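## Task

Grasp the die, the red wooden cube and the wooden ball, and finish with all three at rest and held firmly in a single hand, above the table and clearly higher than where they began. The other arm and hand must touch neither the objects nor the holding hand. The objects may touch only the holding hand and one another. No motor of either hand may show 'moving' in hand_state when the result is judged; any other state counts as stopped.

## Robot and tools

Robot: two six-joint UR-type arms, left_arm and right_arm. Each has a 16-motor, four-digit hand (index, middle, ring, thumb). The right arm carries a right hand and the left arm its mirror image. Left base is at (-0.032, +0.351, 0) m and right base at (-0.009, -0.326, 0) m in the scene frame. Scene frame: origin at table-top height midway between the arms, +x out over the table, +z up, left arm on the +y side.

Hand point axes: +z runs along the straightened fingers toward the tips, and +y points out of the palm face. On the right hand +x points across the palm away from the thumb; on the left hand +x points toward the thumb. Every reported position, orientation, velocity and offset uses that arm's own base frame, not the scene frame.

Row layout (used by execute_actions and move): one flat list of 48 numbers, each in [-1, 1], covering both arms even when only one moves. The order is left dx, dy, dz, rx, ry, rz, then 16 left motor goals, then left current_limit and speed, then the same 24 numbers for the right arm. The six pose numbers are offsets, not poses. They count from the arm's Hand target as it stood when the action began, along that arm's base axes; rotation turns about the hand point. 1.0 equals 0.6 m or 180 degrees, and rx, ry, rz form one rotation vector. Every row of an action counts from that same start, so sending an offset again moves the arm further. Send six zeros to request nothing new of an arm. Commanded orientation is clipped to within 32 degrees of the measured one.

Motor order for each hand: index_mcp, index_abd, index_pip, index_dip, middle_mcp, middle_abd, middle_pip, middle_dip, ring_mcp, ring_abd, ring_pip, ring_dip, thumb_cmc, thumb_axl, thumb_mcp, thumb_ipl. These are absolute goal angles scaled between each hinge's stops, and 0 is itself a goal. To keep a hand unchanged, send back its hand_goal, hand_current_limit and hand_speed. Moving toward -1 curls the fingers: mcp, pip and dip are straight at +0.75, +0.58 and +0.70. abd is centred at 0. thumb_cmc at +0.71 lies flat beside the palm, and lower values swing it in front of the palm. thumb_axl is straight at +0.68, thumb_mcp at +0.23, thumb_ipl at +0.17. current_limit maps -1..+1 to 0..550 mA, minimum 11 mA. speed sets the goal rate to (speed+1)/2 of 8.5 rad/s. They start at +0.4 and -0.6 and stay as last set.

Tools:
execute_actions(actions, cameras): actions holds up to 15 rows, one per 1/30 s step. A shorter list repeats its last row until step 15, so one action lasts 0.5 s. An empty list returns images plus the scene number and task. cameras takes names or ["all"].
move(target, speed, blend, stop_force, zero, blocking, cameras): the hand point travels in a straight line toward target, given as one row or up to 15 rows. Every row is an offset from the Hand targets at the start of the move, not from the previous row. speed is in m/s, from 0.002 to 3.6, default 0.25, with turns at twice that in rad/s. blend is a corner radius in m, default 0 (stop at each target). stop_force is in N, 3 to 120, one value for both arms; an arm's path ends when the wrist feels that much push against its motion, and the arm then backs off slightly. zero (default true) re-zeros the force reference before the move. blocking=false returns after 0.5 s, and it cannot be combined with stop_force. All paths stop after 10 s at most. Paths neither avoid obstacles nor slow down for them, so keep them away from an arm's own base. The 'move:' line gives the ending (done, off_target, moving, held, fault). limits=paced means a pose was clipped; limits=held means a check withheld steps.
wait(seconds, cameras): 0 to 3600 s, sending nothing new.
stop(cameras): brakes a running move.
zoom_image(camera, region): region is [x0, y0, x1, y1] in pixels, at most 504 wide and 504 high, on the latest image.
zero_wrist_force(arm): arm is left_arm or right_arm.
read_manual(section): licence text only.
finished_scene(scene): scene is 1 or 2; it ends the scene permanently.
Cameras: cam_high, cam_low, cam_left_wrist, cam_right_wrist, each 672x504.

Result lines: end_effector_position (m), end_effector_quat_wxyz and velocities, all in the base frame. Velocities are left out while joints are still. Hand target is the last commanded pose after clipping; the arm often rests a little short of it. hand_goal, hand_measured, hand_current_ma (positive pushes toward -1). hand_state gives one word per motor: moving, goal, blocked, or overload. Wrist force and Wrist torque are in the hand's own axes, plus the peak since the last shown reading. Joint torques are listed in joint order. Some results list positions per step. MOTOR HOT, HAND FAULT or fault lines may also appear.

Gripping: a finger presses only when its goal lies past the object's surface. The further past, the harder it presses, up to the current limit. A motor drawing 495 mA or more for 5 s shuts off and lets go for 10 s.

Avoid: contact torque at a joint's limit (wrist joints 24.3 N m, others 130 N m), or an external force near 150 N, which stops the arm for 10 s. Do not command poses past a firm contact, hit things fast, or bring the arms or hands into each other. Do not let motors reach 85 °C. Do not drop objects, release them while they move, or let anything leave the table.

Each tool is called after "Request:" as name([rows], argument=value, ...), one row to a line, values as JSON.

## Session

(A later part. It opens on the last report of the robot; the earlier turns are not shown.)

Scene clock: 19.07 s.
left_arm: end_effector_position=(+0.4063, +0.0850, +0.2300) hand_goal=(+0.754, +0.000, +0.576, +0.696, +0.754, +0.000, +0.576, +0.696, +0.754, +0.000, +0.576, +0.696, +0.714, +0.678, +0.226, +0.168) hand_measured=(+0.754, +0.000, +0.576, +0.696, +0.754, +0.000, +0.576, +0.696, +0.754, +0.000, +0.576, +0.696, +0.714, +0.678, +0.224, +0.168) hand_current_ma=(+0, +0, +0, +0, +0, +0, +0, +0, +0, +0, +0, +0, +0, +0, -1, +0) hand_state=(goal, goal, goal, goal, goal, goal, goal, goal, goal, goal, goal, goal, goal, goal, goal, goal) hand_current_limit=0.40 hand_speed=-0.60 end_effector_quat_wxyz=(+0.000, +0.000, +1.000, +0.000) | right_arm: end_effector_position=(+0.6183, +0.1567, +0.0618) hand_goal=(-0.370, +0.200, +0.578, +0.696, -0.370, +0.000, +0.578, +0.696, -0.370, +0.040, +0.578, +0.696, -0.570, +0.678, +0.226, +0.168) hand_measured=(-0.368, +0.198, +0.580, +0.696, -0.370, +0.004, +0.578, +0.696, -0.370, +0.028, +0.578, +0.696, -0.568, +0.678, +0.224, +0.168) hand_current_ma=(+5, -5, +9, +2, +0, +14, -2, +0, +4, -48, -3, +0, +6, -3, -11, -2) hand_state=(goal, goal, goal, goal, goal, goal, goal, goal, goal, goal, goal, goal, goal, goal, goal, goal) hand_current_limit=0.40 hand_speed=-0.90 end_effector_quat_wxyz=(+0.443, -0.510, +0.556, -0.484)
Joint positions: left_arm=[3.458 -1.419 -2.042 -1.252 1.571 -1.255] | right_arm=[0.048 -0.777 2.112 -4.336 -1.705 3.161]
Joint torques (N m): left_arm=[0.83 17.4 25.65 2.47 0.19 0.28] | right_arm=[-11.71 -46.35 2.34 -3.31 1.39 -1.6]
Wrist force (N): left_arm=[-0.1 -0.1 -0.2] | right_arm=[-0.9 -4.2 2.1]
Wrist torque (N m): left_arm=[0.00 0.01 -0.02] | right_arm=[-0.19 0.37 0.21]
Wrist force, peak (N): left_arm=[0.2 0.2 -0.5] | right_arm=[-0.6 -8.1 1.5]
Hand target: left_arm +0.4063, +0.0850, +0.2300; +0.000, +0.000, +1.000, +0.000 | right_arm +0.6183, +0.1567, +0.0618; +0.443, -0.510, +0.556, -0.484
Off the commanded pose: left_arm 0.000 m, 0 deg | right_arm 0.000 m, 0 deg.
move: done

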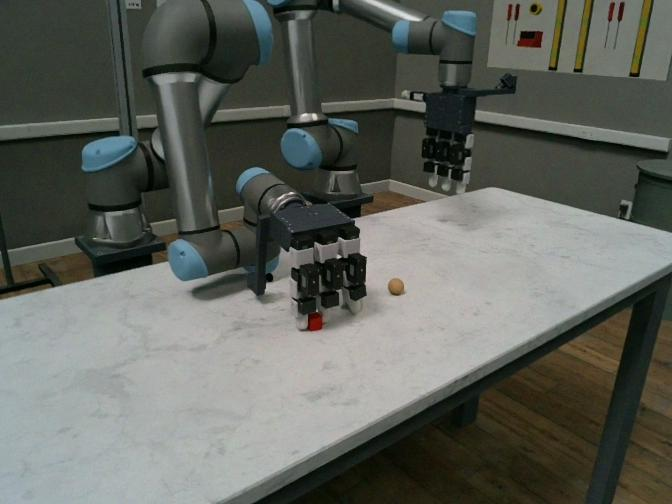

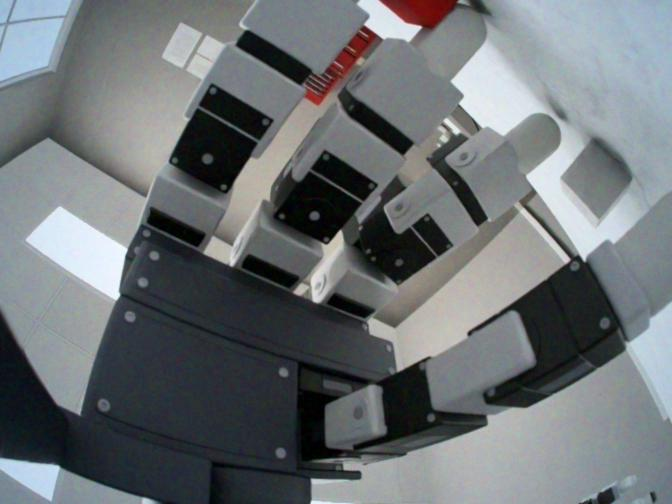

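Request:
move([
  [0, 0, 0, 0, 0, 0, 0.754, 0.0, 0.576, 0.696, 0.754, 0.0, 0.576, 0.696, 0.754, 0.0, 0.576, 0.696, 0.714, 0.678, 0.226, 0.168, 0.4, -0.6, 0, 0, 0, 0, 0, 0, -0.37, 0.2, 0.577, 0.696, -0.37, -0.18, 0.577, 0.696, -0.37, 0.2, 0.577, 0.696, -0.571, 0.677, 0.226, 0.168, 0.4, -0.9],
  [0, 0, 0, 0, 0, 0, 0.754, 0.0, 0.576, 0.696, 0.754, 0.0, 0.576, 0.696, 0.754, 0.0, 0.576, 0.696, 0.714, 0.678, 0.226, 0.168, 0.4, -0.6, 0, 0, 0.08, 0, 0, 0, -0.37, 0.2, 0.577, 0.696, -0.37, -0.18, 0.577, 0.696, -0.37, 0.2, 0.577, 0.696, -0.571, 0.677, 0.226, 0.168, 0.4, -0.9],
], speed=0.07, cameras=["cam_low", "cam_right_wrist", "cam_high"])

Request:
zoom_image(camera="cam_low", region=[280, 240, 400, 340])

Request:
zoom_image(camera="cam_right_wrist", region=[350, 0, 672, 240])

Request:
zoom_image(camera="cam_high", region=[310, 200, 390, 290])

Scene clock: 21.13 s.
left_arm: end_effector_position=(+0.4063, +0.0850, +0.2300) hand_goal=(+0.754, +0.000, +0.576, +0.696, +0.754, +0.000, +0.576, +0.696, +0.754, +0.000, +0.576, +0.696, +0.714, +0.678, +0.226, +0.168) hand_measured=(+0.754, +0.000, +0.576, +0.696, +0.754, +0.000, +0.576, +0.696, +0.754, +0.000, +0.576, +0.696, +0.714, +0.678, +0.224, +0.168) hand_current_ma=(+0, +0, +0, +0, +0, +0, +0, +0, +0, +0, +0, +0, +0, +0, -1, +0) hand_state=(goal, goal, goal, goal, goal, goal, goal, goal, goal, goal, goal, goal, goal, goal, goal, goal) hand_current_limit=0.40 hand_speed=-0.60 end_effector_quat_wxyz=(+0.000, +0.000, +1.000, +0.000) | right_arm: end_effector_position=(+0.6183, +0.1567, +0.1097) hand_goal=(-0.370, +0.200, +0.578, +0.696, -0.370, -0.180, +0.578, +0.696, -0.370, +0.200, +0.578, +0.696, -0.570, +0.678, +0.226, +0.168) hand_measured=(-0.368, +0.198, +0.580, +0.696, -0.376, -0.010, +0.576, +0.696, -0.366, +0.030, +0.580, +0.696, -0.568, +0.678, +0.224, +0.168) hand_current_ma=(+5, -5, +9, +2, -28, +385, -10, +0, +18, -385, +6, +0, +6, -3, -11, -2) hand_state=(goal, goal, goal, goal, goal, blocked, goal, goal, goal, blocked, goal, goal, goal, goal, goal, goal) hand_current_limit=0.40 hand_speed=-0.90 end_effector_quat_wxyz=(+0.443, -0.510, +0.556, -0.484)
Joint positions: left_arm=[3.458 -1.419 -2.042 -1.252 1.571 -1.255] | right_arm=[0.048 -0.904 2.132 -4.229 -1.705 3.161]
Joint torques (N m): left_arm=[-0.94 18.59 25.43 2.54 -0.05 -0.19] | right_arm=[0.28 -44.76 0.19 -0.31 -0.6 -0.63]
Wrist force (N): left_arm=[0.0 -0.1 -0.2] | right_arm=[-0.2 -3.8 1.8]
Wrist torque (N m): left_arm=[0.01 0.00 -0.01] | right_arm=[-0.09 0.31 0.28]
Wrist force, peak (N): left_arm=[0.1 0.4 -0.4] | right_arm=[-0.3 -4.7 1.9]
Hand target: left_arm +0.4063, +0.0850, +0.2300; +0.000, +0.000, +1.000, +0.000 | right_arm +0.6183, +0.1567, +0.1098; +0.443, -0.510, +0.556, -0.484
Off the commanded pose: left_arm 0.000 m, 0 deg | right_arm 0.000 m, 0 deg.
move: done
Images, in order (width x height): cam_high 672x504, cam_low 672x504, cam_right_wrist 672x504.

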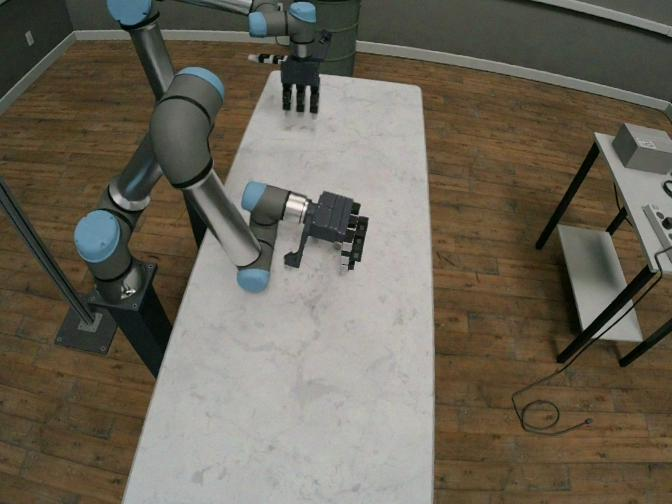

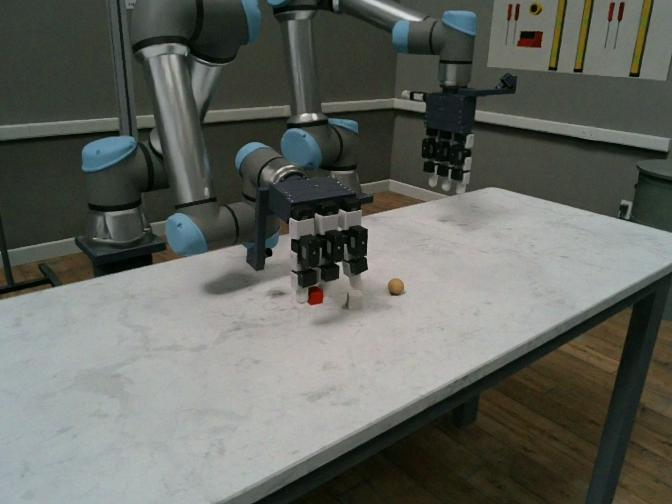

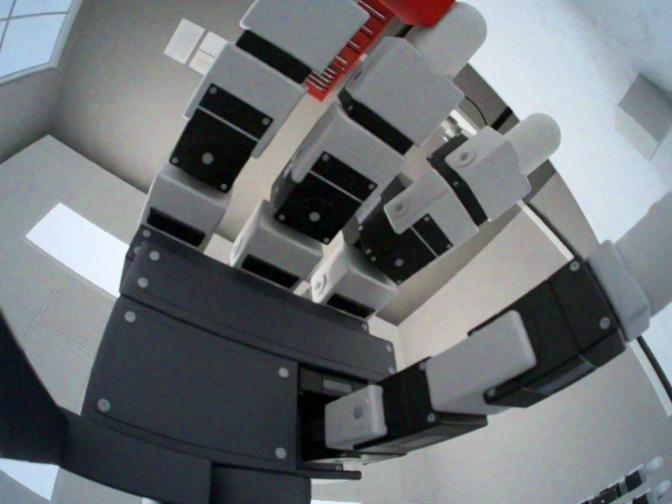

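Scaled by 4.200.

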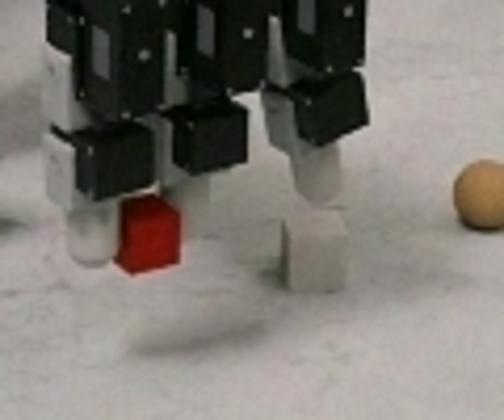

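Scaled by 1.565 from the camera's image (finer frame: 960x720).

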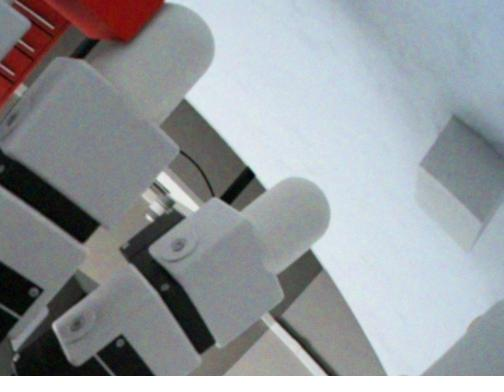

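Scaled by 5.600.

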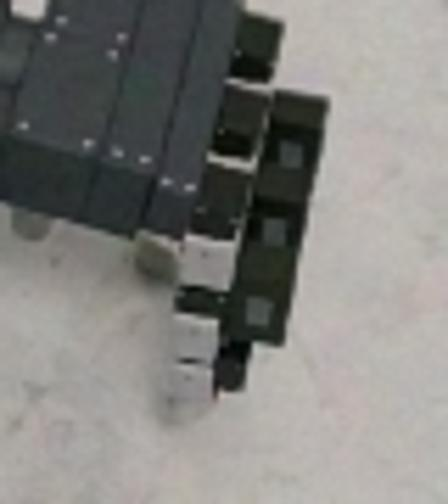

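Request:
move([
  [0, 0, 0, 0, 0, 0, 0.754, 0.0, 0.576, 0.696, 0.754, 0.0, 0.576, 0.696, 0.754, 0.0, 0.576, 0.696, 0.714, 0.678, 0.226, 0.168, 0.4, -0.6, -0.0445, 0.0827, -0.025, 0, 0, -0.1111, -0.37, 0.2, 0.577, 0.696, -0.37, -0.18, 0.577, 0.696, -0.37, 0.2, 0.577, 0.696, -0.571, 0.677, 0.226, 0.168, 0.4, -0.9],
], speed=0.15, cameras=["cam_low", "cam_right_wrist", "cam_high"])

Request:
zoom_image(camera="cam_low", region=[300, 240, 420, 340])

Request:
zoom_image(camera="cam_right_wrist", region=[350, 0, 672, 240])

Request:
zoom_image(camera="cam_high", region=[310, 190, 390, 280])

Scene clock: 23.93 s.
left_arm: end_effector_position=(+0.4063, +0.0850, +0.2300) hand_goal=(+0.754, +0.000, +0.576, +0.696, +0.754, +0.000, +0.576, +0.696, +0.754, +0.000, +0.576, +0.696, +0.714, +0.678, +0.226, +0.168) hand_measured=(+0.754, +0.000, +0.576, +0.696, +0.754, +0.000, +0.576, +0.696, +0.754, +0.000, +0.576, +0.696, +0.714, +0.678, +0.224, +0.168) hand_current_ma=(+0, +0, +0, +0, +0, +0, +0, +0, +0, +0, +0, +0, +0, +0, -1, +0) hand_state=(goal, goal, goal, goal, goal, goal, goal, goal, goal, goal, goal, goal, goal, goal, goal, goal) hand_current_limit=0.40 hand_speed=-0.60 end_effector_quat_wxyz=(+0.000, +0.000, +1.000, +0.000) | right_arm: end_effector_position=(+0.6039, +0.1832, +0.1020) hand_goal=(-0.370, +0.200, +0.578, +0.696, -0.370, -0.180, +0.578, +0.696, -0.370, +0.200, +0.578, +0.696, -0.570, +0.678, +0.226, +0.168) hand_measured=(-0.370, +0.198, +0.580, +0.696, -0.378, -0.010, +0.576, +0.696, -0.366, +0.030, +0.580, +0.696, -0.568, +0.678, +0.224, +0.168) hand_current_ma=(+1, -5, +9, +2, -33, +385, -12, +0, +21, -385, +6, +0, +5, -3, -10, -2) hand_state=(goal, goal, goal, goal, goal, blocked, goal, goal, goal, blocked, goal, goal, goal, goal, goal, goal) hand_current_limit=0.40 hand_speed=-0.90 end_effector_quat_wxyz=(+0.399, -0.458, +0.600, -0.521)
Joint positions: left_arm=[3.458 -1.419 -2.042 -1.252 1.571 -1.255] | right_arm=[0.205 -0.87 2.085 -4.201 -2.035 3.213]
Joint torques (N m): left_arm=[-0.66 19.81 24.24 2.51 0.21 0.07] | right_arm=[-11.5 -46.45 -0.02 -3.28 1.52 -1.74]
Wrist force (N): left_arm=[-0.2 0.1 -0.2] | right_arm=[-0.5 -4.4 2.0]
Wrist torque (N m): left_arm=[0.03 0.02 -0.02] | right_arm=[-0.20 0.34 0.23]
Wrist force, peak (N): left_arm=[-0.1 0.1 -0.6] | right_arm=[-3.7 -3.6 0.4]
Hand target: left_arm +0.4063, +0.0850, +0.2300; +0.000, +0.000, +1.000, +0.000 | right_arm +0.6040, +0.1832, +0.1020; +0.399, -0.458, +0.599, -0.521 (not the last commanded pose)
Off the commanded pose: left_arm 0.000 m, 0 deg | right_arm 0.027 m, 10 deg.
move: held (right_arm; a check stopped the path); limits=held
pose unreachable (right arm): on one or more control steps of this call, first in action 0 (counted from 0), this arm could not follow its commanded pose, so it was not sent that pose on those steps. It may still have moved: this result reports where it is.
cause: moving toward the commanded pose would bring two parts of the arm too close to each other (joints 4 (wrist 1) to 6 (wrist 3) lie between them).
Images, in order (width x height): cam_high 672x504, cam_low 672x504, cam_right_wrist 672x504.

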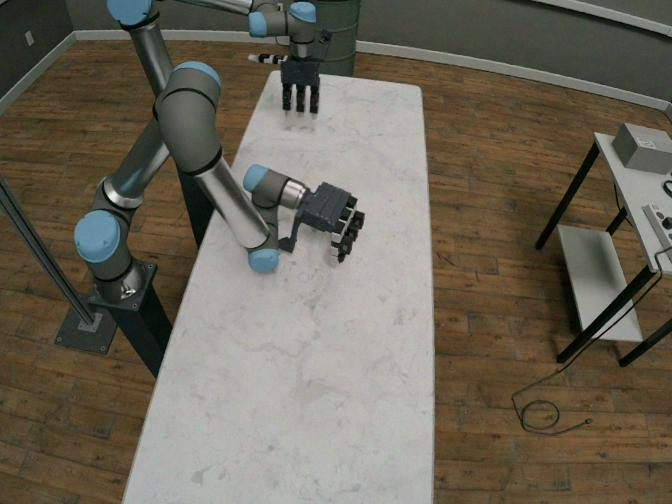

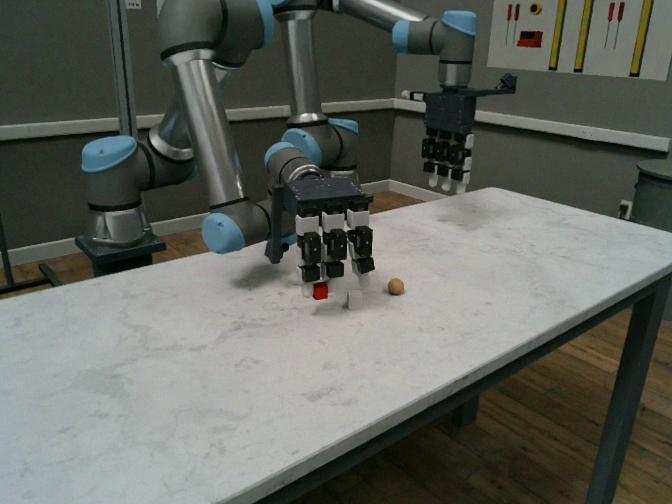

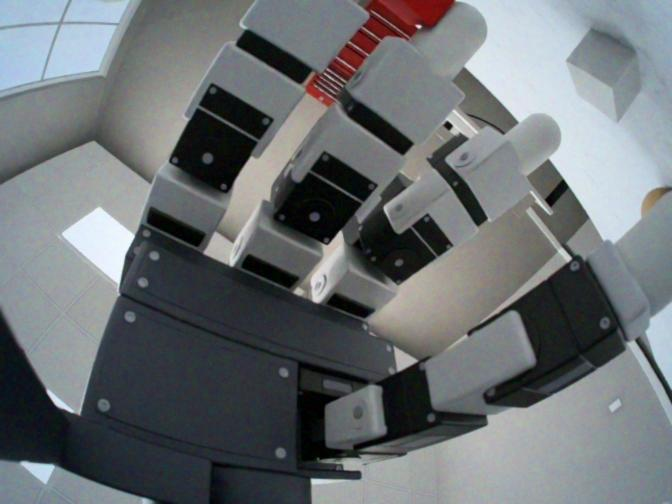

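Scaled by 4.200.

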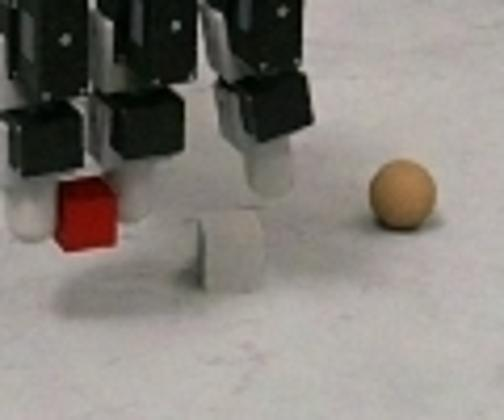

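Scaled by 1.565 from the camera's image (finer frame: 960x720).

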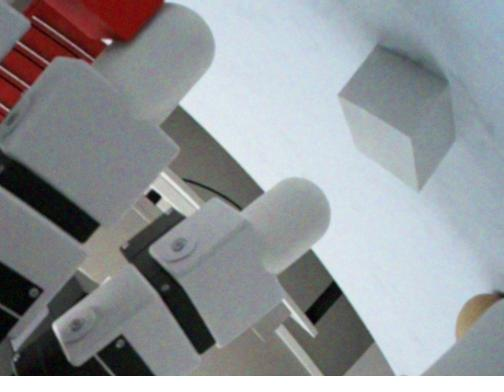

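Scaled by 5.600.

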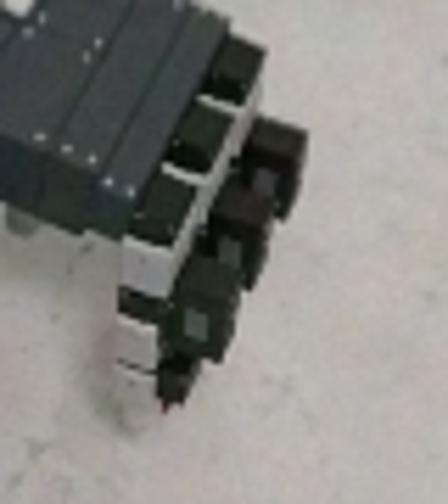

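Request:
move([
  [0, 0, 0, 0, 0, 0, 0.754, 0.0, 0.576, 0.696, 0.754, 0.0, 0.576, 0.696, 0.754, 0.0, 0.576, 0.696, 0.714, 0.678, 0.226, 0.168, 0.4, -0.6, 0, 0, 0, 0, 0, 0.025, -0.37, 0.2, 0.577, 0.696, -0.37, -0.18, 0.577, 0.696, -0.37, 0.2, 0.577, 0.696, -0.571, 0.677, 0.226, 0.168, 0.4, -0.9],
  [0, 0, 0, 0, 0, 0, 0.754, 0.0, 0.576, 0.696, 0.754, 0.0, 0.576, 0.696, 0.754, 0.0, 0.576, 0.696, 0.714, 0.678, 0.226, 0.168, 0.4, -0.6, -0.0155, 0.0423, -0.0167, 0, 0, 0.025, -0.37, 0.2, 0.577, 0.696, -0.37, -0.18, 0.577, 0.696, -0.37, 0.2, 0.577, 0.696, -0.571, 0.677, 0.226, 0.168, 0.4, -0.9],
], speed=0.12, cameras=["cam_low", "cam_right_wrist", "cam_high"])

Request:
zoom_image(camera="cam_low", region=[300, 250, 400, 330])

Request:
zoom_image(camera="cam_right_wrist", region=[350, 0, 672, 240])

Request:
zoom_image(camera="cam_high", region=[310, 190, 390, 280])

Scene clock: 27.07 s.
left_arm: end_effector_position=(+0.4063, +0.0850, +0.2300) hand_goal=(+0.754, +0.000, +0.576, +0.696, +0.754, +0.000, +0.576, +0.696, +0.754, +0.000, +0.576, +0.696, +0.714, +0.678, +0.226, +0.168) hand_measured=(+0.754, +0.000, +0.576, +0.696, +0.754, +0.000, +0.576, +0.696, +0.754, +0.000, +0.576, +0.696, +0.714, +0.678, +0.224, +0.168) hand_current_ma=(+0, +0, +0, +0, +0, +0, +0, +0, +0, +0, +0, +0, +0, +0, -1, +0) hand_state=(goal, goal, goal, goal, goal, goal, goal, goal, goal, goal, goal, goal, goal, goal, goal, goal) hand_current_limit=0.40 hand_speed=-0.60 end_effector_quat_wxyz=(+0.000, +0.000, +1.000, +0.000) | right_arm: end_effector_position=(+0.5947, +0.2085, +0.0920) hand_goal=(-0.370, +0.200, +0.578, +0.696, -0.370, -0.180, +0.578, +0.696, -0.370, +0.200, +0.578, +0.696, -0.570, +0.678, +0.226, +0.168) hand_measured=(-0.370, +0.198, +0.580, +0.696, -0.378, -0.010, +0.576, +0.696, -0.366, +0.030, +0.580, +0.696, -0.568, +0.678, +0.224, +0.168) hand_current_ma=(+1, -5, +9, +2, -33, +385, -12, +0, +22, -385, +7, +0, +4, -3, -10, -2) hand_state=(goal, goal, goal, goal, goal, blocked, goal, goal, goal, blocked, goal, goal, goal, goal, goal, goal) hand_current_limit=0.40 hand_speed=-0.90 end_effector_quat_wxyz=(+0.420, -0.482, +0.581, -0.505)
Joint positions: left_arm=[3.458 -1.419 -2.042 -1.252 1.571 -1.255] | right_arm=[0.23 -0.849 2.098 -4.238 -1.982 3.204]
Joint torques (N m): left_arm=[0.63 18.38 25.2 2.53 0.09 0.12] | right_arm=[8.24 -31.11 -17.04 -3.23 -1.77 1.83]
Wrist force (N): left_arm=[-0.1 0.1 -0.2] | right_arm=[-0.3 -4.5 2.0]
Wrist torque (N m): left_arm=[0.04 0.01 -0.01] | right_arm=[-0.22 0.30 0.07]
Wrist force, peak (N): left_arm=[-0.3 0.3 -0.6] | right_arm=[0.7 -5.0 2.3]
Hand target: left_arm +0.4063, +0.0850, +0.2300; +0.000, +0.000, +1.000, +0.000 | right_arm +0.5947, +0.2086, +0.0919; +0.420, -0.482, +0.581, -0.505
Off the commanded pose: left_arm 0.000 m, 0 deg | right_arm 0.000 m, 0 deg.
move: done
Images, in order (width x height): cam_high 672x504, cam_low 672x504, cam_right_wrist 672x504.

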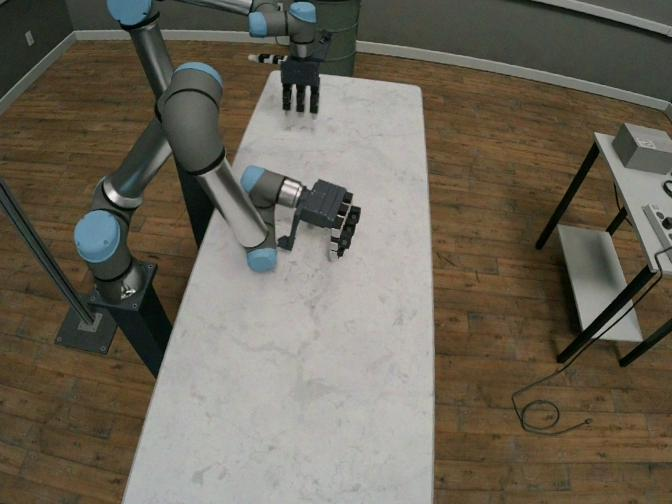

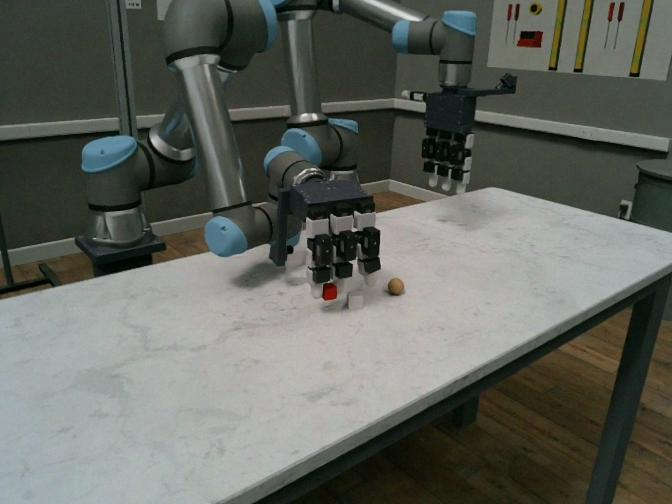

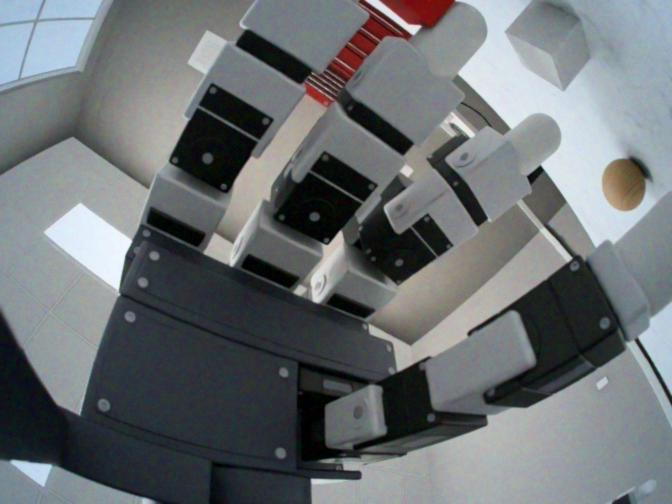

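Scaled by 5.040.

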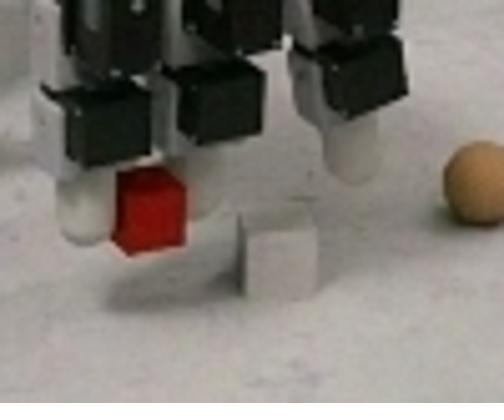

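Scaled by 1.565 from the camera's image (finer frame: 960x720).

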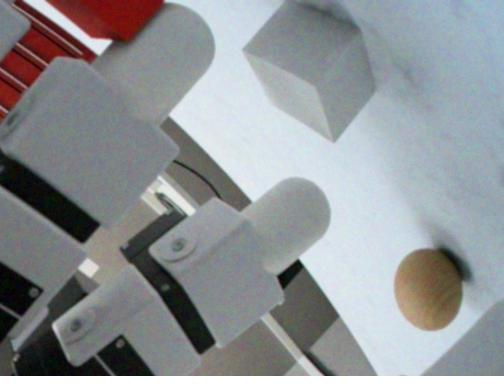

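Scaled by 5.600.

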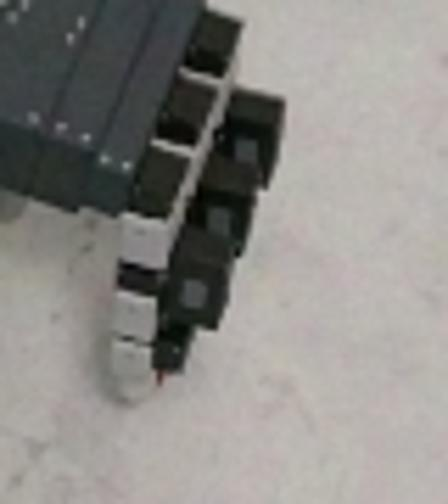

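Request:
move(target=[0, 0, 0, 0, 0, 0, 0.754, 0.0, 0.576, 0.696, 0.754, 0.0, 0.576, 0.696, 0.754, 0.0, 0.576, 0.696, 0.714, 0.678, 0.226, 0.168, 0.4, -0.6, 0, 0, -0.0333, 0, 0, 0, -0.37, 0.2, 0.577, 0.696, -0.37, -0.18, 0.577, 0.696, -0.37, 0.2, 0.577, 0.696, -0.571, 0.677, 0.226, 0.168, 0.4, -0.9], speed=0.05)

Request:
move(target=[0, 0, 0, 0, 0, 0, 0.754, 0.0, 0.576, 0.696, 0.754, 0.0, 0.576, 0.696, 0.754, 0.0, 0.576, 0.696, 0.714, 0.678, 0.226, 0.168, 0.4, -0.6, 0, 0, -0.0145, 0, 0, 0, -0.37, 0.2, 0.577, 0.696, -0.37, -0.18, 0.577, 0.696, -0.37, 0.2, 0.577, 0.696, -0.571, 0.677, 0.226, 0.168, 0.4, -0.9], speed=0.012, stop_force=3, cameras=["cam_low", "cam_right_wrist"])

Request:
zoom_image(camera="cam_low", region=[310, 260, 390, 324])

Request:
zoom_image(camera="cam_right_wrist", region=[350, 0, 672, 240])

Scene clock: 28.53 s.
left_arm: end_effector_position=(+0.4063, +0.0850, +0.2300) hand_goal=(+0.754, +0.000, +0.576, +0.696, +0.754, +0.000, +0.576, +0.696, +0.754, +0.000, +0.576, +0.696, +0.714, +0.678, +0.226, +0.168) hand_measured=(+0.754, +0.000, +0.576, +0.696, +0.754, +0.000, +0.576, +0.696, +0.754, +0.000, +0.576, +0.696, +0.714, +0.678, +0.224, +0.168) hand_current_ma=(+0, +0, +0, +0, +0, +0, +0, +0, +0, +0, +0, +0, +0, +0, -1, +0) hand_state=(goal, goal, goal, goal, goal, goal, goal, goal, goal, goal, goal, goal, goal, goal, goal, goal) hand_current_limit=0.40 hand_speed=-0.60 end_effector_quat_wxyz=(+0.000, +0.000, +1.000, +0.000) | right_arm: end_effector_position=(+0.5947, +0.2086, +0.0721) hand_goal=(-0.370, +0.200, +0.578, +0.696, -0.370, -0.180, +0.578, +0.696, -0.370, +0.200, +0.578, +0.696, -0.570, +0.678, +0.226, +0.168) hand_measured=(-0.370, +0.198, +0.580, +0.696, -0.378, -0.010, +0.576, +0.696, -0.366, +0.030, +0.580, +0.696, -0.568, +0.678, +0.224, +0.168) hand_current_ma=(+1, -5, +9, +2, -33, +385, -12, +0, +22, -385, +7, +0, +4, -3, -10, -2) hand_state=(goal, goal, goal, goal, goal, blocked, goal, goal, goal, blocked, goal, goal, goal, goal, goal, goal) hand_current_limit=0.40 hand_speed=-0.90 end_effector_quat_wxyz=(+0.420, -0.481, +0.581, -0.505)
Joint positions: left_arm=[3.458 -1.419 -2.042 -1.252 1.571 -1.255] | right_arm=[0.231 -0.797 2.089 -4.281 -1.982 3.205]
Joint torques (N m): left_arm=[1.11 17.8 25.41 2.7 0.1 0.33] | right_arm=[5.85 -31.53 -16.61 -3.5 -1.77 -0.99]
Wrist force (N): left_arm=[0.2 -0.1 -0.4] | right_arm=[-0.6 -4.5 1.9]
Wrist torque (N m): left_arm=[0.03 -0.03 0.01] | right_arm=[-0.23 0.31 0.05]
Wrist force, peak (N): left_arm=[0.1 0.3 -0.5] | right_arm=[-0.8 -5.1 1.9]
Hand target: left_arm +0.4063, +0.0850, +0.2300; +0.000, +0.000, +1.000, +0.000 | right_arm +0.5947, +0.2086, +0.0720; +0.420, -0.482, +0.581, -0.505
Off the commanded pose: left_arm 0.000 m, 0 deg | right_arm 0.000 m, 0 deg.
move: done

Scene clock: 30.23 s.
left_arm: end_effector_position=(+0.4063, +0.0850, +0.2300) hand_goal=(+0.754, +0.000, +0.576, +0.696, +0.754, +0.000, +0.576, +0.696, +0.754, +0.000, +0.576, +0.696, +0.714, +0.678, +0.226, +0.168) hand_measured=(+0.754, +0.000, +0.576, +0.696, +0.754, +0.000, +0.576, +0.696, +0.754, +0.000, +0.576, +0.696, +0.714, +0.678, +0.224, +0.168) hand_current_ma=(+0, +0, +0, +0, +0, +0, +0, +0, +0, +0, +0, +0, +0, +0, -1, +0) hand_state=(goal, goal, goal, goal, goal, goal, goal, goal, goal, goal, goal, goal, goal, goal, goal, goal) hand_current_limit=0.40 hand_speed=-0.60 end_effector_quat_wxyz=(+0.000, +0.000, +1.000, +0.000) | right_arm: end_effector_position=(+0.5947, +0.2086, +0.0633) hand_goal=(-0.370, +0.200, +0.578, +0.696, -0.370, -0.180, +0.578, +0.696, -0.370, +0.200, +0.578, +0.696, -0.570, +0.678, +0.226, +0.168) hand_measured=(-0.370, +0.198, +0.580, +0.696, -0.378, -0.010, +0.576, +0.696, -0.366, +0.030, +0.580, +0.696, -0.568, +0.678, +0.224, +0.168) hand_current_ma=(+1, -5, +9, +2, -33, +385, -12, +0, +22, -385, +7, +0, +4, -3, -10, -2) hand_state=(goal, goal, goal, goal, goal, blocked, goal, goal, goal, blocked, goal, goal, goal, goal, goal, goal) hand_current_limit=0.40 hand_speed=-0.90 end_effector_quat_wxyz=(+0.420, -0.482, +0.581, -0.505)
Joint positions: left_arm=[3.458 -1.419 -2.042 -1.252 1.571 -1.255] | right_arm=[0.231 -0.774 2.084 -4.299 -1.982 3.204]
Joint torques (N m): left_arm=[-0.16 17.76 24.32 2.9 0.1 0.1] | right_arm=[7.72 -31.44 -15.85 -3.24 -1.78 -1.46]
Wrist force (N): left_arm=[-0.3 -0.2 -0.3] | right_arm=[-0.9 -4.4 1.8]
Wrist torque (N m): left_arm=[0.00 0.04 -0.03] | right_arm=[-0.21 0.36 0.04]
Wrist force, peak (N): left_arm=[-0.1 -0.1 -0.7] | right_arm=[-0.8 -4.9 1.8]
Hand target: left_arm +0.4063, +0.0850, +0.2300; +0.000, +0.000, +1.000, +0.000 | right_arm +0.5947, +0.2086, +0.0633; +0.420, -0.482, +0.581, -0.505
Off the commanded pose: left_arm 0.000 m, 0 deg | right_arm 0.000 m, 0 deg.
move: done

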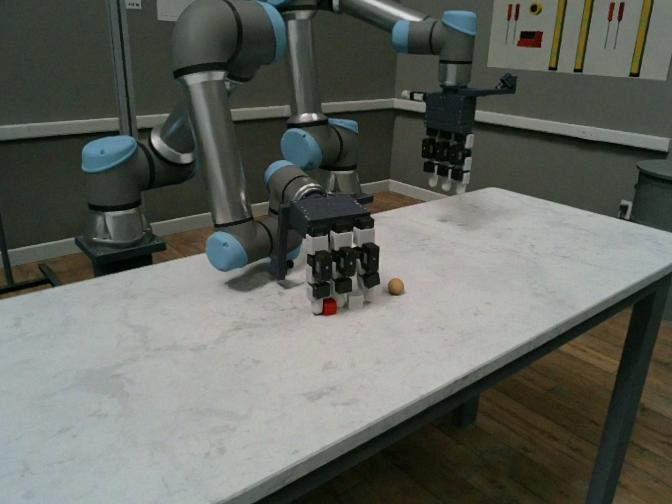

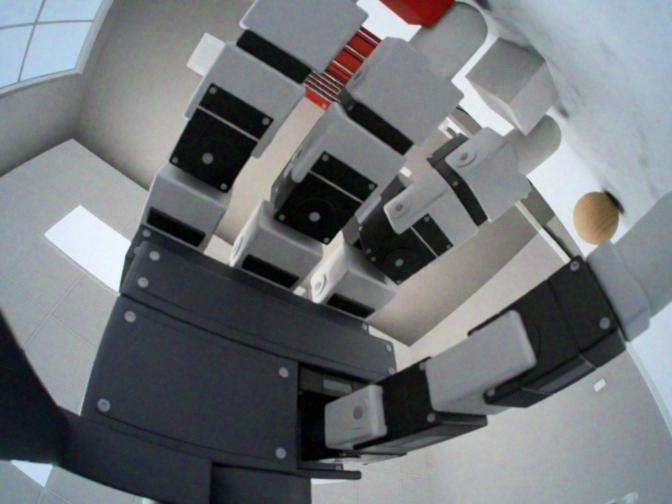

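Scaled by 6.300.

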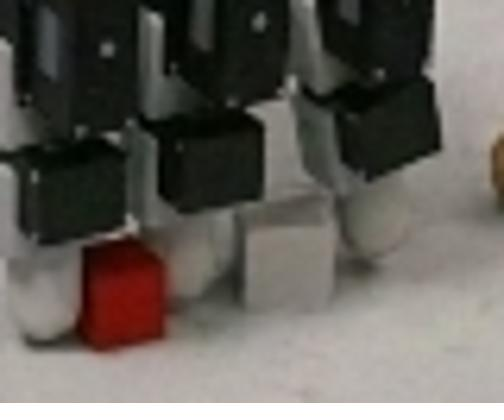

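Scaled by 1.565 from the camera's image (finer frame: 960x720).

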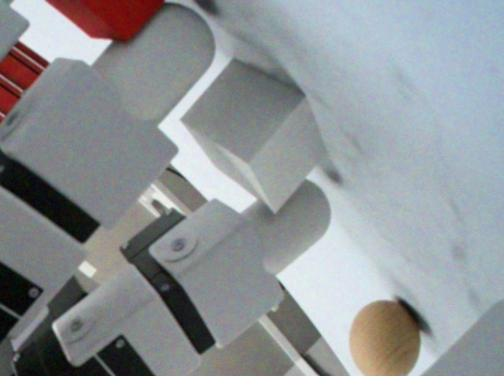

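Request:
move([
  [0, 0, 0, 0, 0, 0, 0.754, 0.0, 0.576, 0.696, 0.754, 0.0, 0.576, 0.696, 0.754, 0.0, 0.576, 0.696, 0.714, 0.678, 0.226, 0.168, 0.4, -0.6, 0.0023, 0.0115, 0, 0, 0, 0, -0.37, 0.2, 0.577, 0.696, -0.37, -0.18, 0.577, 0.696, -0.37, 0.2, 0.577, 0.696, -0.571, 0.677, 0.226, 0.168, 0.4, -0.9],
  [0, 0, 0, 0, 0, 0, 0.754, 0.0, 0.576, 0.696, 0.754, 0.0, 0.576, 0.696, 0.754, 0.0, 0.576, 0.696, 0.714, 0.678, 0.226, 0.168, 0.4, -0.6, 0.0023, 0.0115, 0, 0, 0, 0, -0.37, -0.02, 0.577, 0.696, -0.37, -0.18, 0.577, 0.696, -0.37, 0.2, 0.577, 0.696, -0.571, 0.677, 0.226, 0.168, 0.4, -0.9],
], speed=0.03, cameras=["cam_low", "cam_right_wrist"])

Request:
zoom_image(camera="cam_low", region=[310, 260, 390, 324])

Request:
zoom_image(camera="cam_right_wrist", region=[350, 0, 672, 240])

Scene clock: 31.93 s.
left_arm: end_effector_position=(+0.4063, +0.0850, +0.2300) hand_goal=(+0.754, +0.000, +0.576, +0.696, +0.754, +0.000, +0.576, +0.696, +0.754, +0.000, +0.576, +0.696, +0.714, +0.678, +0.226, +0.168) hand_measured=(+0.754, +0.000, +0.576, +0.696, +0.754, +0.000, +0.576, +0.696, +0.754, +0.000, +0.576, +0.696, +0.714, +0.678, +0.224, +0.168) hand_current_ma=(+0, +0, +0, +0, +0, +0, +0, +0, +0, +0, +0, +0, +0, +0, -1, +0) hand_state=(goal, goal, goal, goal, goal, goal, goal, goal, goal, goal, goal, goal, goal, goal, goal, goal) hand_current_limit=0.40 hand_speed=-0.60 end_effector_quat_wxyz=(+0.000, +0.000, +1.000, +0.000) | right_arm: end_effector_position=(+0.5960, +0.2155, +0.0633) hand_goal=(-0.370, -0.020, +0.578, +0.696, -0.370, -0.180, +0.578, +0.696, -0.370, +0.200, +0.578, +0.696, -0.570, +0.678, +0.226, +0.168) hand_measured=(-0.372, +0.018, +0.578, +0.696, -0.378, -0.014, +0.576, +0.696, -0.364, +0.030, +0.580, +0.696, -0.568, +0.678, +0.224, +0.168) hand_current_ma=(-13, +153, +1, +2, -33, +385, -12, +0, +32, -385, +12, +0, +4, -3, -10, -2) hand_state=(goal, blocked, goal, goal, goal, blocked, goal, goal, goal, blocked, goal, goal, goal, goal, goal, goal) hand_current_limit=0.40 hand_speed=-0.90 end_effector_quat_wxyz=(+0.420, -0.482, +0.581, -0.505)
Joint positions: left_arm=[3.458 -1.419 -2.042 -1.252 1.571 -1.255] | right_arm=[0.246 -0.771 2.07 -4.288 -1.997 3.207]
Joint torques (N m): left_arm=[0.16 19.5 26.78 2.7 -0.01 0.37] | right_arm=[7.24 -32.45 -16.56 -0.46 -1.66 1.77]
Wrist force (N): left_arm=[-0.2 0.2 -0.2] | right_arm=[-0.7 -4.3 1.9]
Wrist torque (N m): left_arm=[0.05 0.03 -0.02] | right_arm=[-0.18 0.35 0.07]
Wrist force, peak (N): left_arm=[-0.3 -0.2 -0.6] | right_arm=[-0.9 -4.8 2.0]
Hand target: left_arm +0.4063, +0.0850, +0.2300; +0.000, +0.000, +1.000, +0.000 | right_arm +0.5960, +0.2155, +0.0633; +0.420, -0.482, +0.581, -0.505
Off the commanded pose: left_arm 0.000 m, 0 deg | right_arm 0.000 m, 0 deg.
move: done

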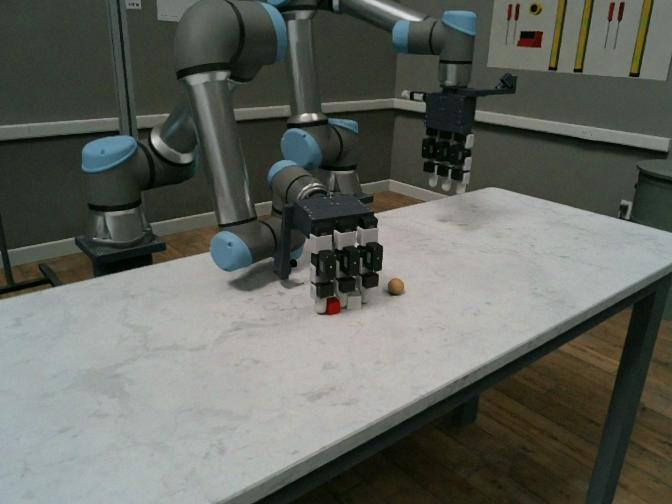

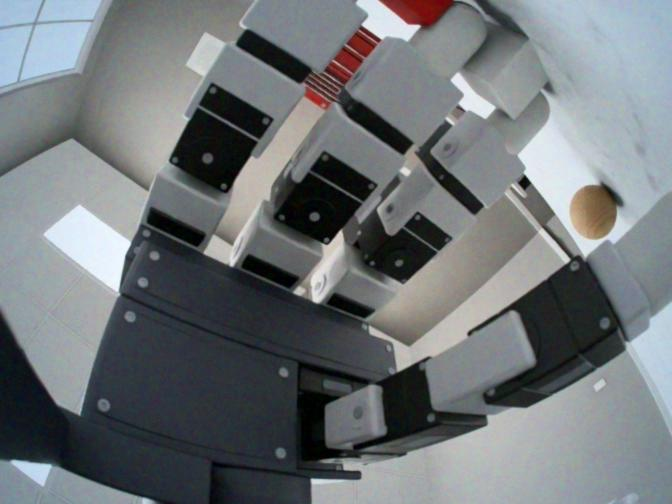

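Scaled by 6.300.

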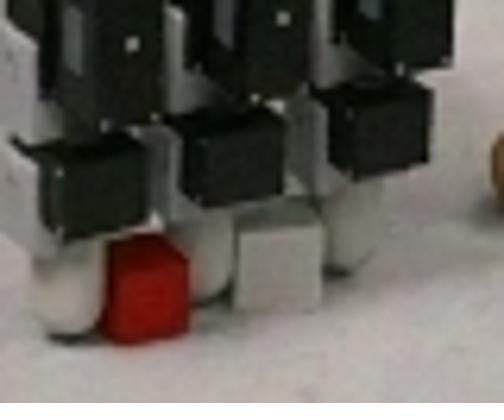

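Scaled by 1.565 from the camera's image (finer frame: 960x720).

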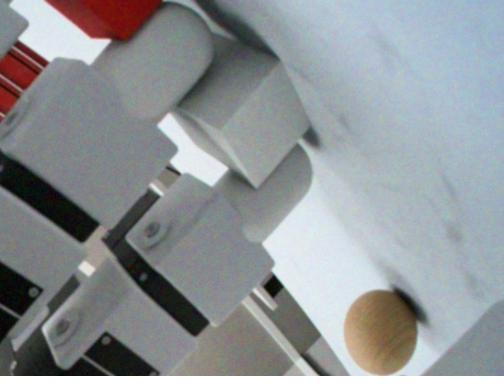

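Request:
move([
  [0, 0, 0, 0, 0, 0, 0.754, 0.0, 0.576, 0.696, 0.754, 0.0, 0.576, 0.696, 0.754, 0.0, 0.576, 0.696, 0.714, 0.678, 0.226, 0.168, 0.4, -0.6, 0, 0, 0, 0, 0, 0, -0.37, -0.19, 0.577, 0.696, -0.37, -0.01, 0.577, 0.696, -0.37, 0.2, 0.577, 0.696, -0.571, 0.677, 0.226, 0.168, 0.4, -0.92],
  [0, 0, 0, 0, 0, 0, 0.754, 0.0, 0.576, 0.696, 0.754, 0.0, 0.576, 0.696, 0.754, 0.0, 0.576, 0.696, 0.714, 0.678, 0.226, 0.168, 0.4, -0.6, 0, 0, 0.08, 0, 0, 0, -0.37, -0.19, 0.577, 0.696, -0.37, -0.01, 0.577, 0.696, -0.37, 0.2, 0.577, 0.696, -0.571, 0.677, 0.226, 0.168, 0.4, -0.92],
], speed=0.06, cameras=["cam_low", "cam_right_wrist", "cam_high"])

Request:
zoom_image(camera="cam_low", region=[310, 230, 430, 326])

Request:
zoom_image(camera="cam_right_wrist", region=[350, 0, 672, 240])

Request:
zoom_image(camera="cam_high", region=[310, 180, 390, 270])

Scene clock: 34.07 s.
left_arm: end_effector_position=(+0.4063, +0.0850, +0.2300) hand_goal=(+0.754, +0.000, +0.576, +0.696, +0.754, +0.000, +0.576, +0.696, +0.754, +0.000, +0.576, +0.696, +0.714, +0.678, +0.226, +0.168) hand_measured=(+0.754, +0.000, +0.576, +0.696, +0.754, +0.000, +0.576, +0.696, +0.754, +0.000, +0.576, +0.696, +0.714, +0.678, +0.224, +0.168) hand_current_ma=(+0, +0, +0, +0, +0, +0, +0, +0, +0, +0, +0, +0, +0, +0, -1, +0) hand_state=(goal, goal, goal, goal, goal, goal, goal, goal, goal, goal, goal, goal, goal, goal, goal, goal) hand_current_limit=0.40 hand_speed=-0.60 end_effector_quat_wxyz=(+0.000, +0.000, +1.000, +0.000) | right_arm: end_effector_position=(+0.5960, +0.2155, +0.1111) hand_goal=(-0.370, -0.190, +0.578, +0.696, -0.370, -0.010, +0.578, +0.696, -0.370, +0.200, +0.578, +0.696, -0.570, +0.678, +0.226, +0.168) hand_measured=(-0.382, +0.008, +0.574, +0.696, -0.370, -0.006, +0.576, +0.696, -0.362, +0.030, +0.582, +0.696, -0.568, +0.678, +0.224, +0.168) hand_current_ma=(-57, +385, -20, -1, -4, +16, -7, +0, +39, -385, +15, +2, +4, -3, -10, -2) hand_state=(goal, blocked, goal, goal, goal, goal, goal, goal, goal, blocked, goal, goal, goal, goal, goal, goal) hand_current_limit=0.40 hand_speed=-0.92 end_effector_quat_wxyz=(+0.420, -0.482, +0.581, -0.505)
Joint positions: left_arm=[3.458 -1.419 -2.042 -1.252 1.571 -1.255] | right_arm=[0.246 -0.893 2.089 -4.185 -1.997 3.207]
Joint torques (N m): left_arm=[0.3 18.39 26.24 2.92 0.13 -0.16] | right_arm=[1.79 -43.56 0.19 -0.35 -0.77 1.8]
Wrist force (N): left_arm=[-0.1 0.3 0.0] | right_arm=[-0.6 -4.2 1.8]
Wrist torque (N m): left_arm=[0.04 0.02 -0.02] | right_arm=[-0.18 0.35 0.10]
Wrist force, peak (N): left_arm=[-0.3 0.5 -0.6] | right_arm=[-0.6 -5.1 2.0]
Hand target: left_arm +0.4063, +0.0850, +0.2300; +0.000, +0.000, +1.000, +0.000 | right_arm +0.5960, +0.2155, +0.1113; +0.420, -0.482, +0.581, -0.505
Off the commanded pose: left_arm 0.000 m, 0 deg | right_arm 0.000 m, 0 deg.
move: done
Images, in order (width x height): cam_high 672x504, cam_low 672x504, cam_right_wrist 672x504.

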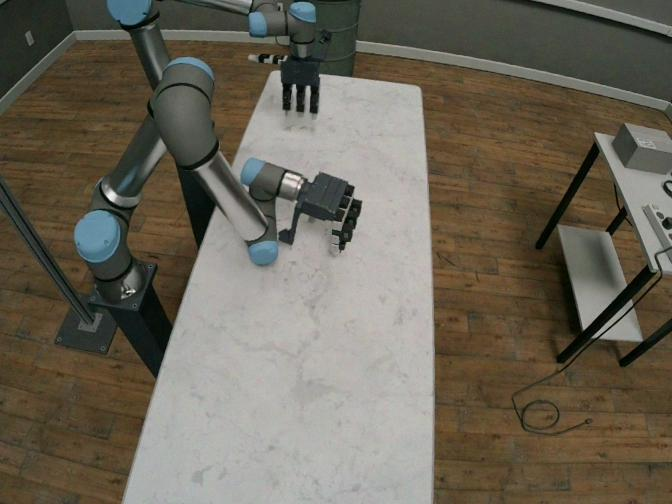

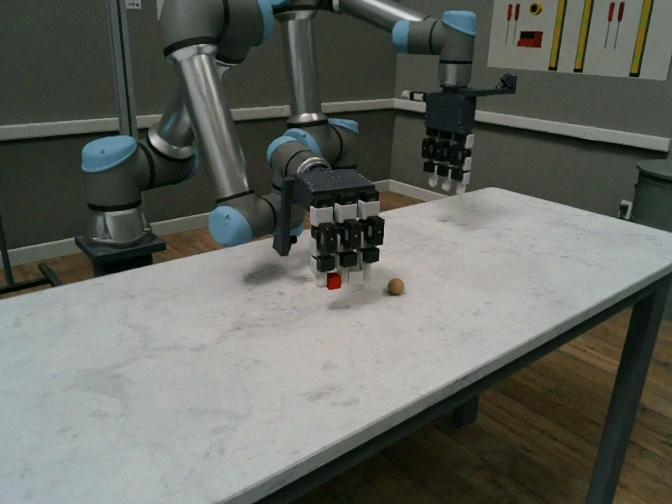

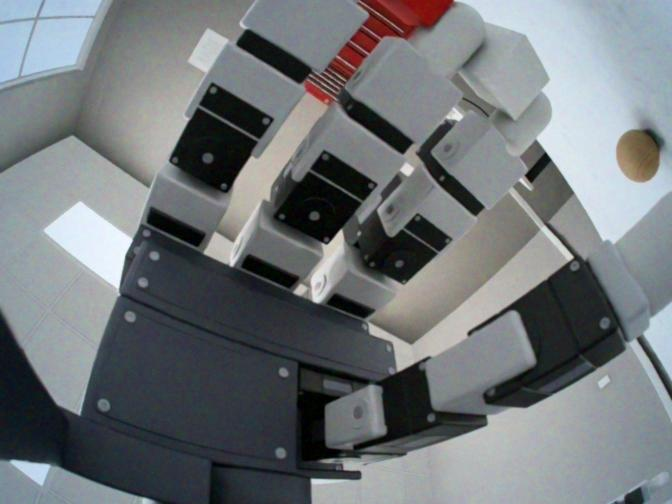

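Scaled by 4.200.

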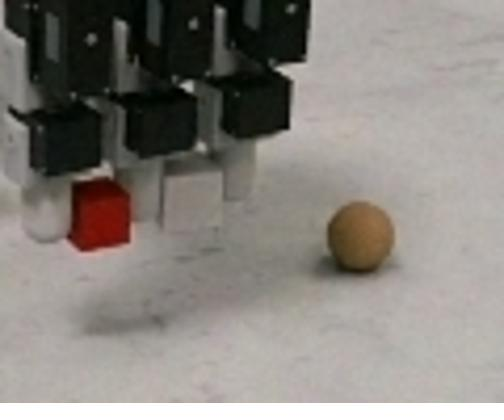

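Scaled by 1.565 from the camera's image (finer frame: 960x720).

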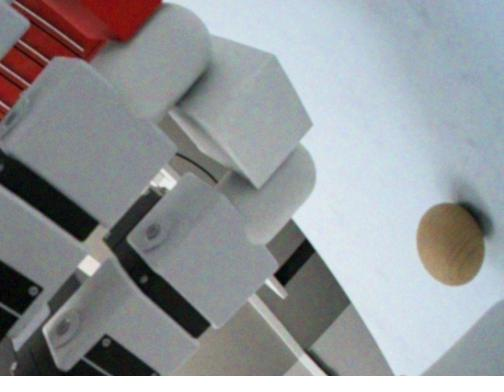

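Scaled by 5.600.

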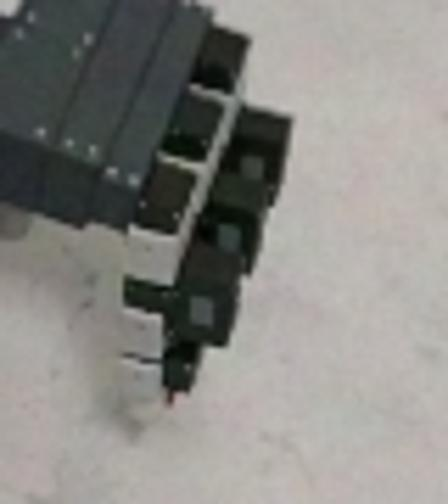

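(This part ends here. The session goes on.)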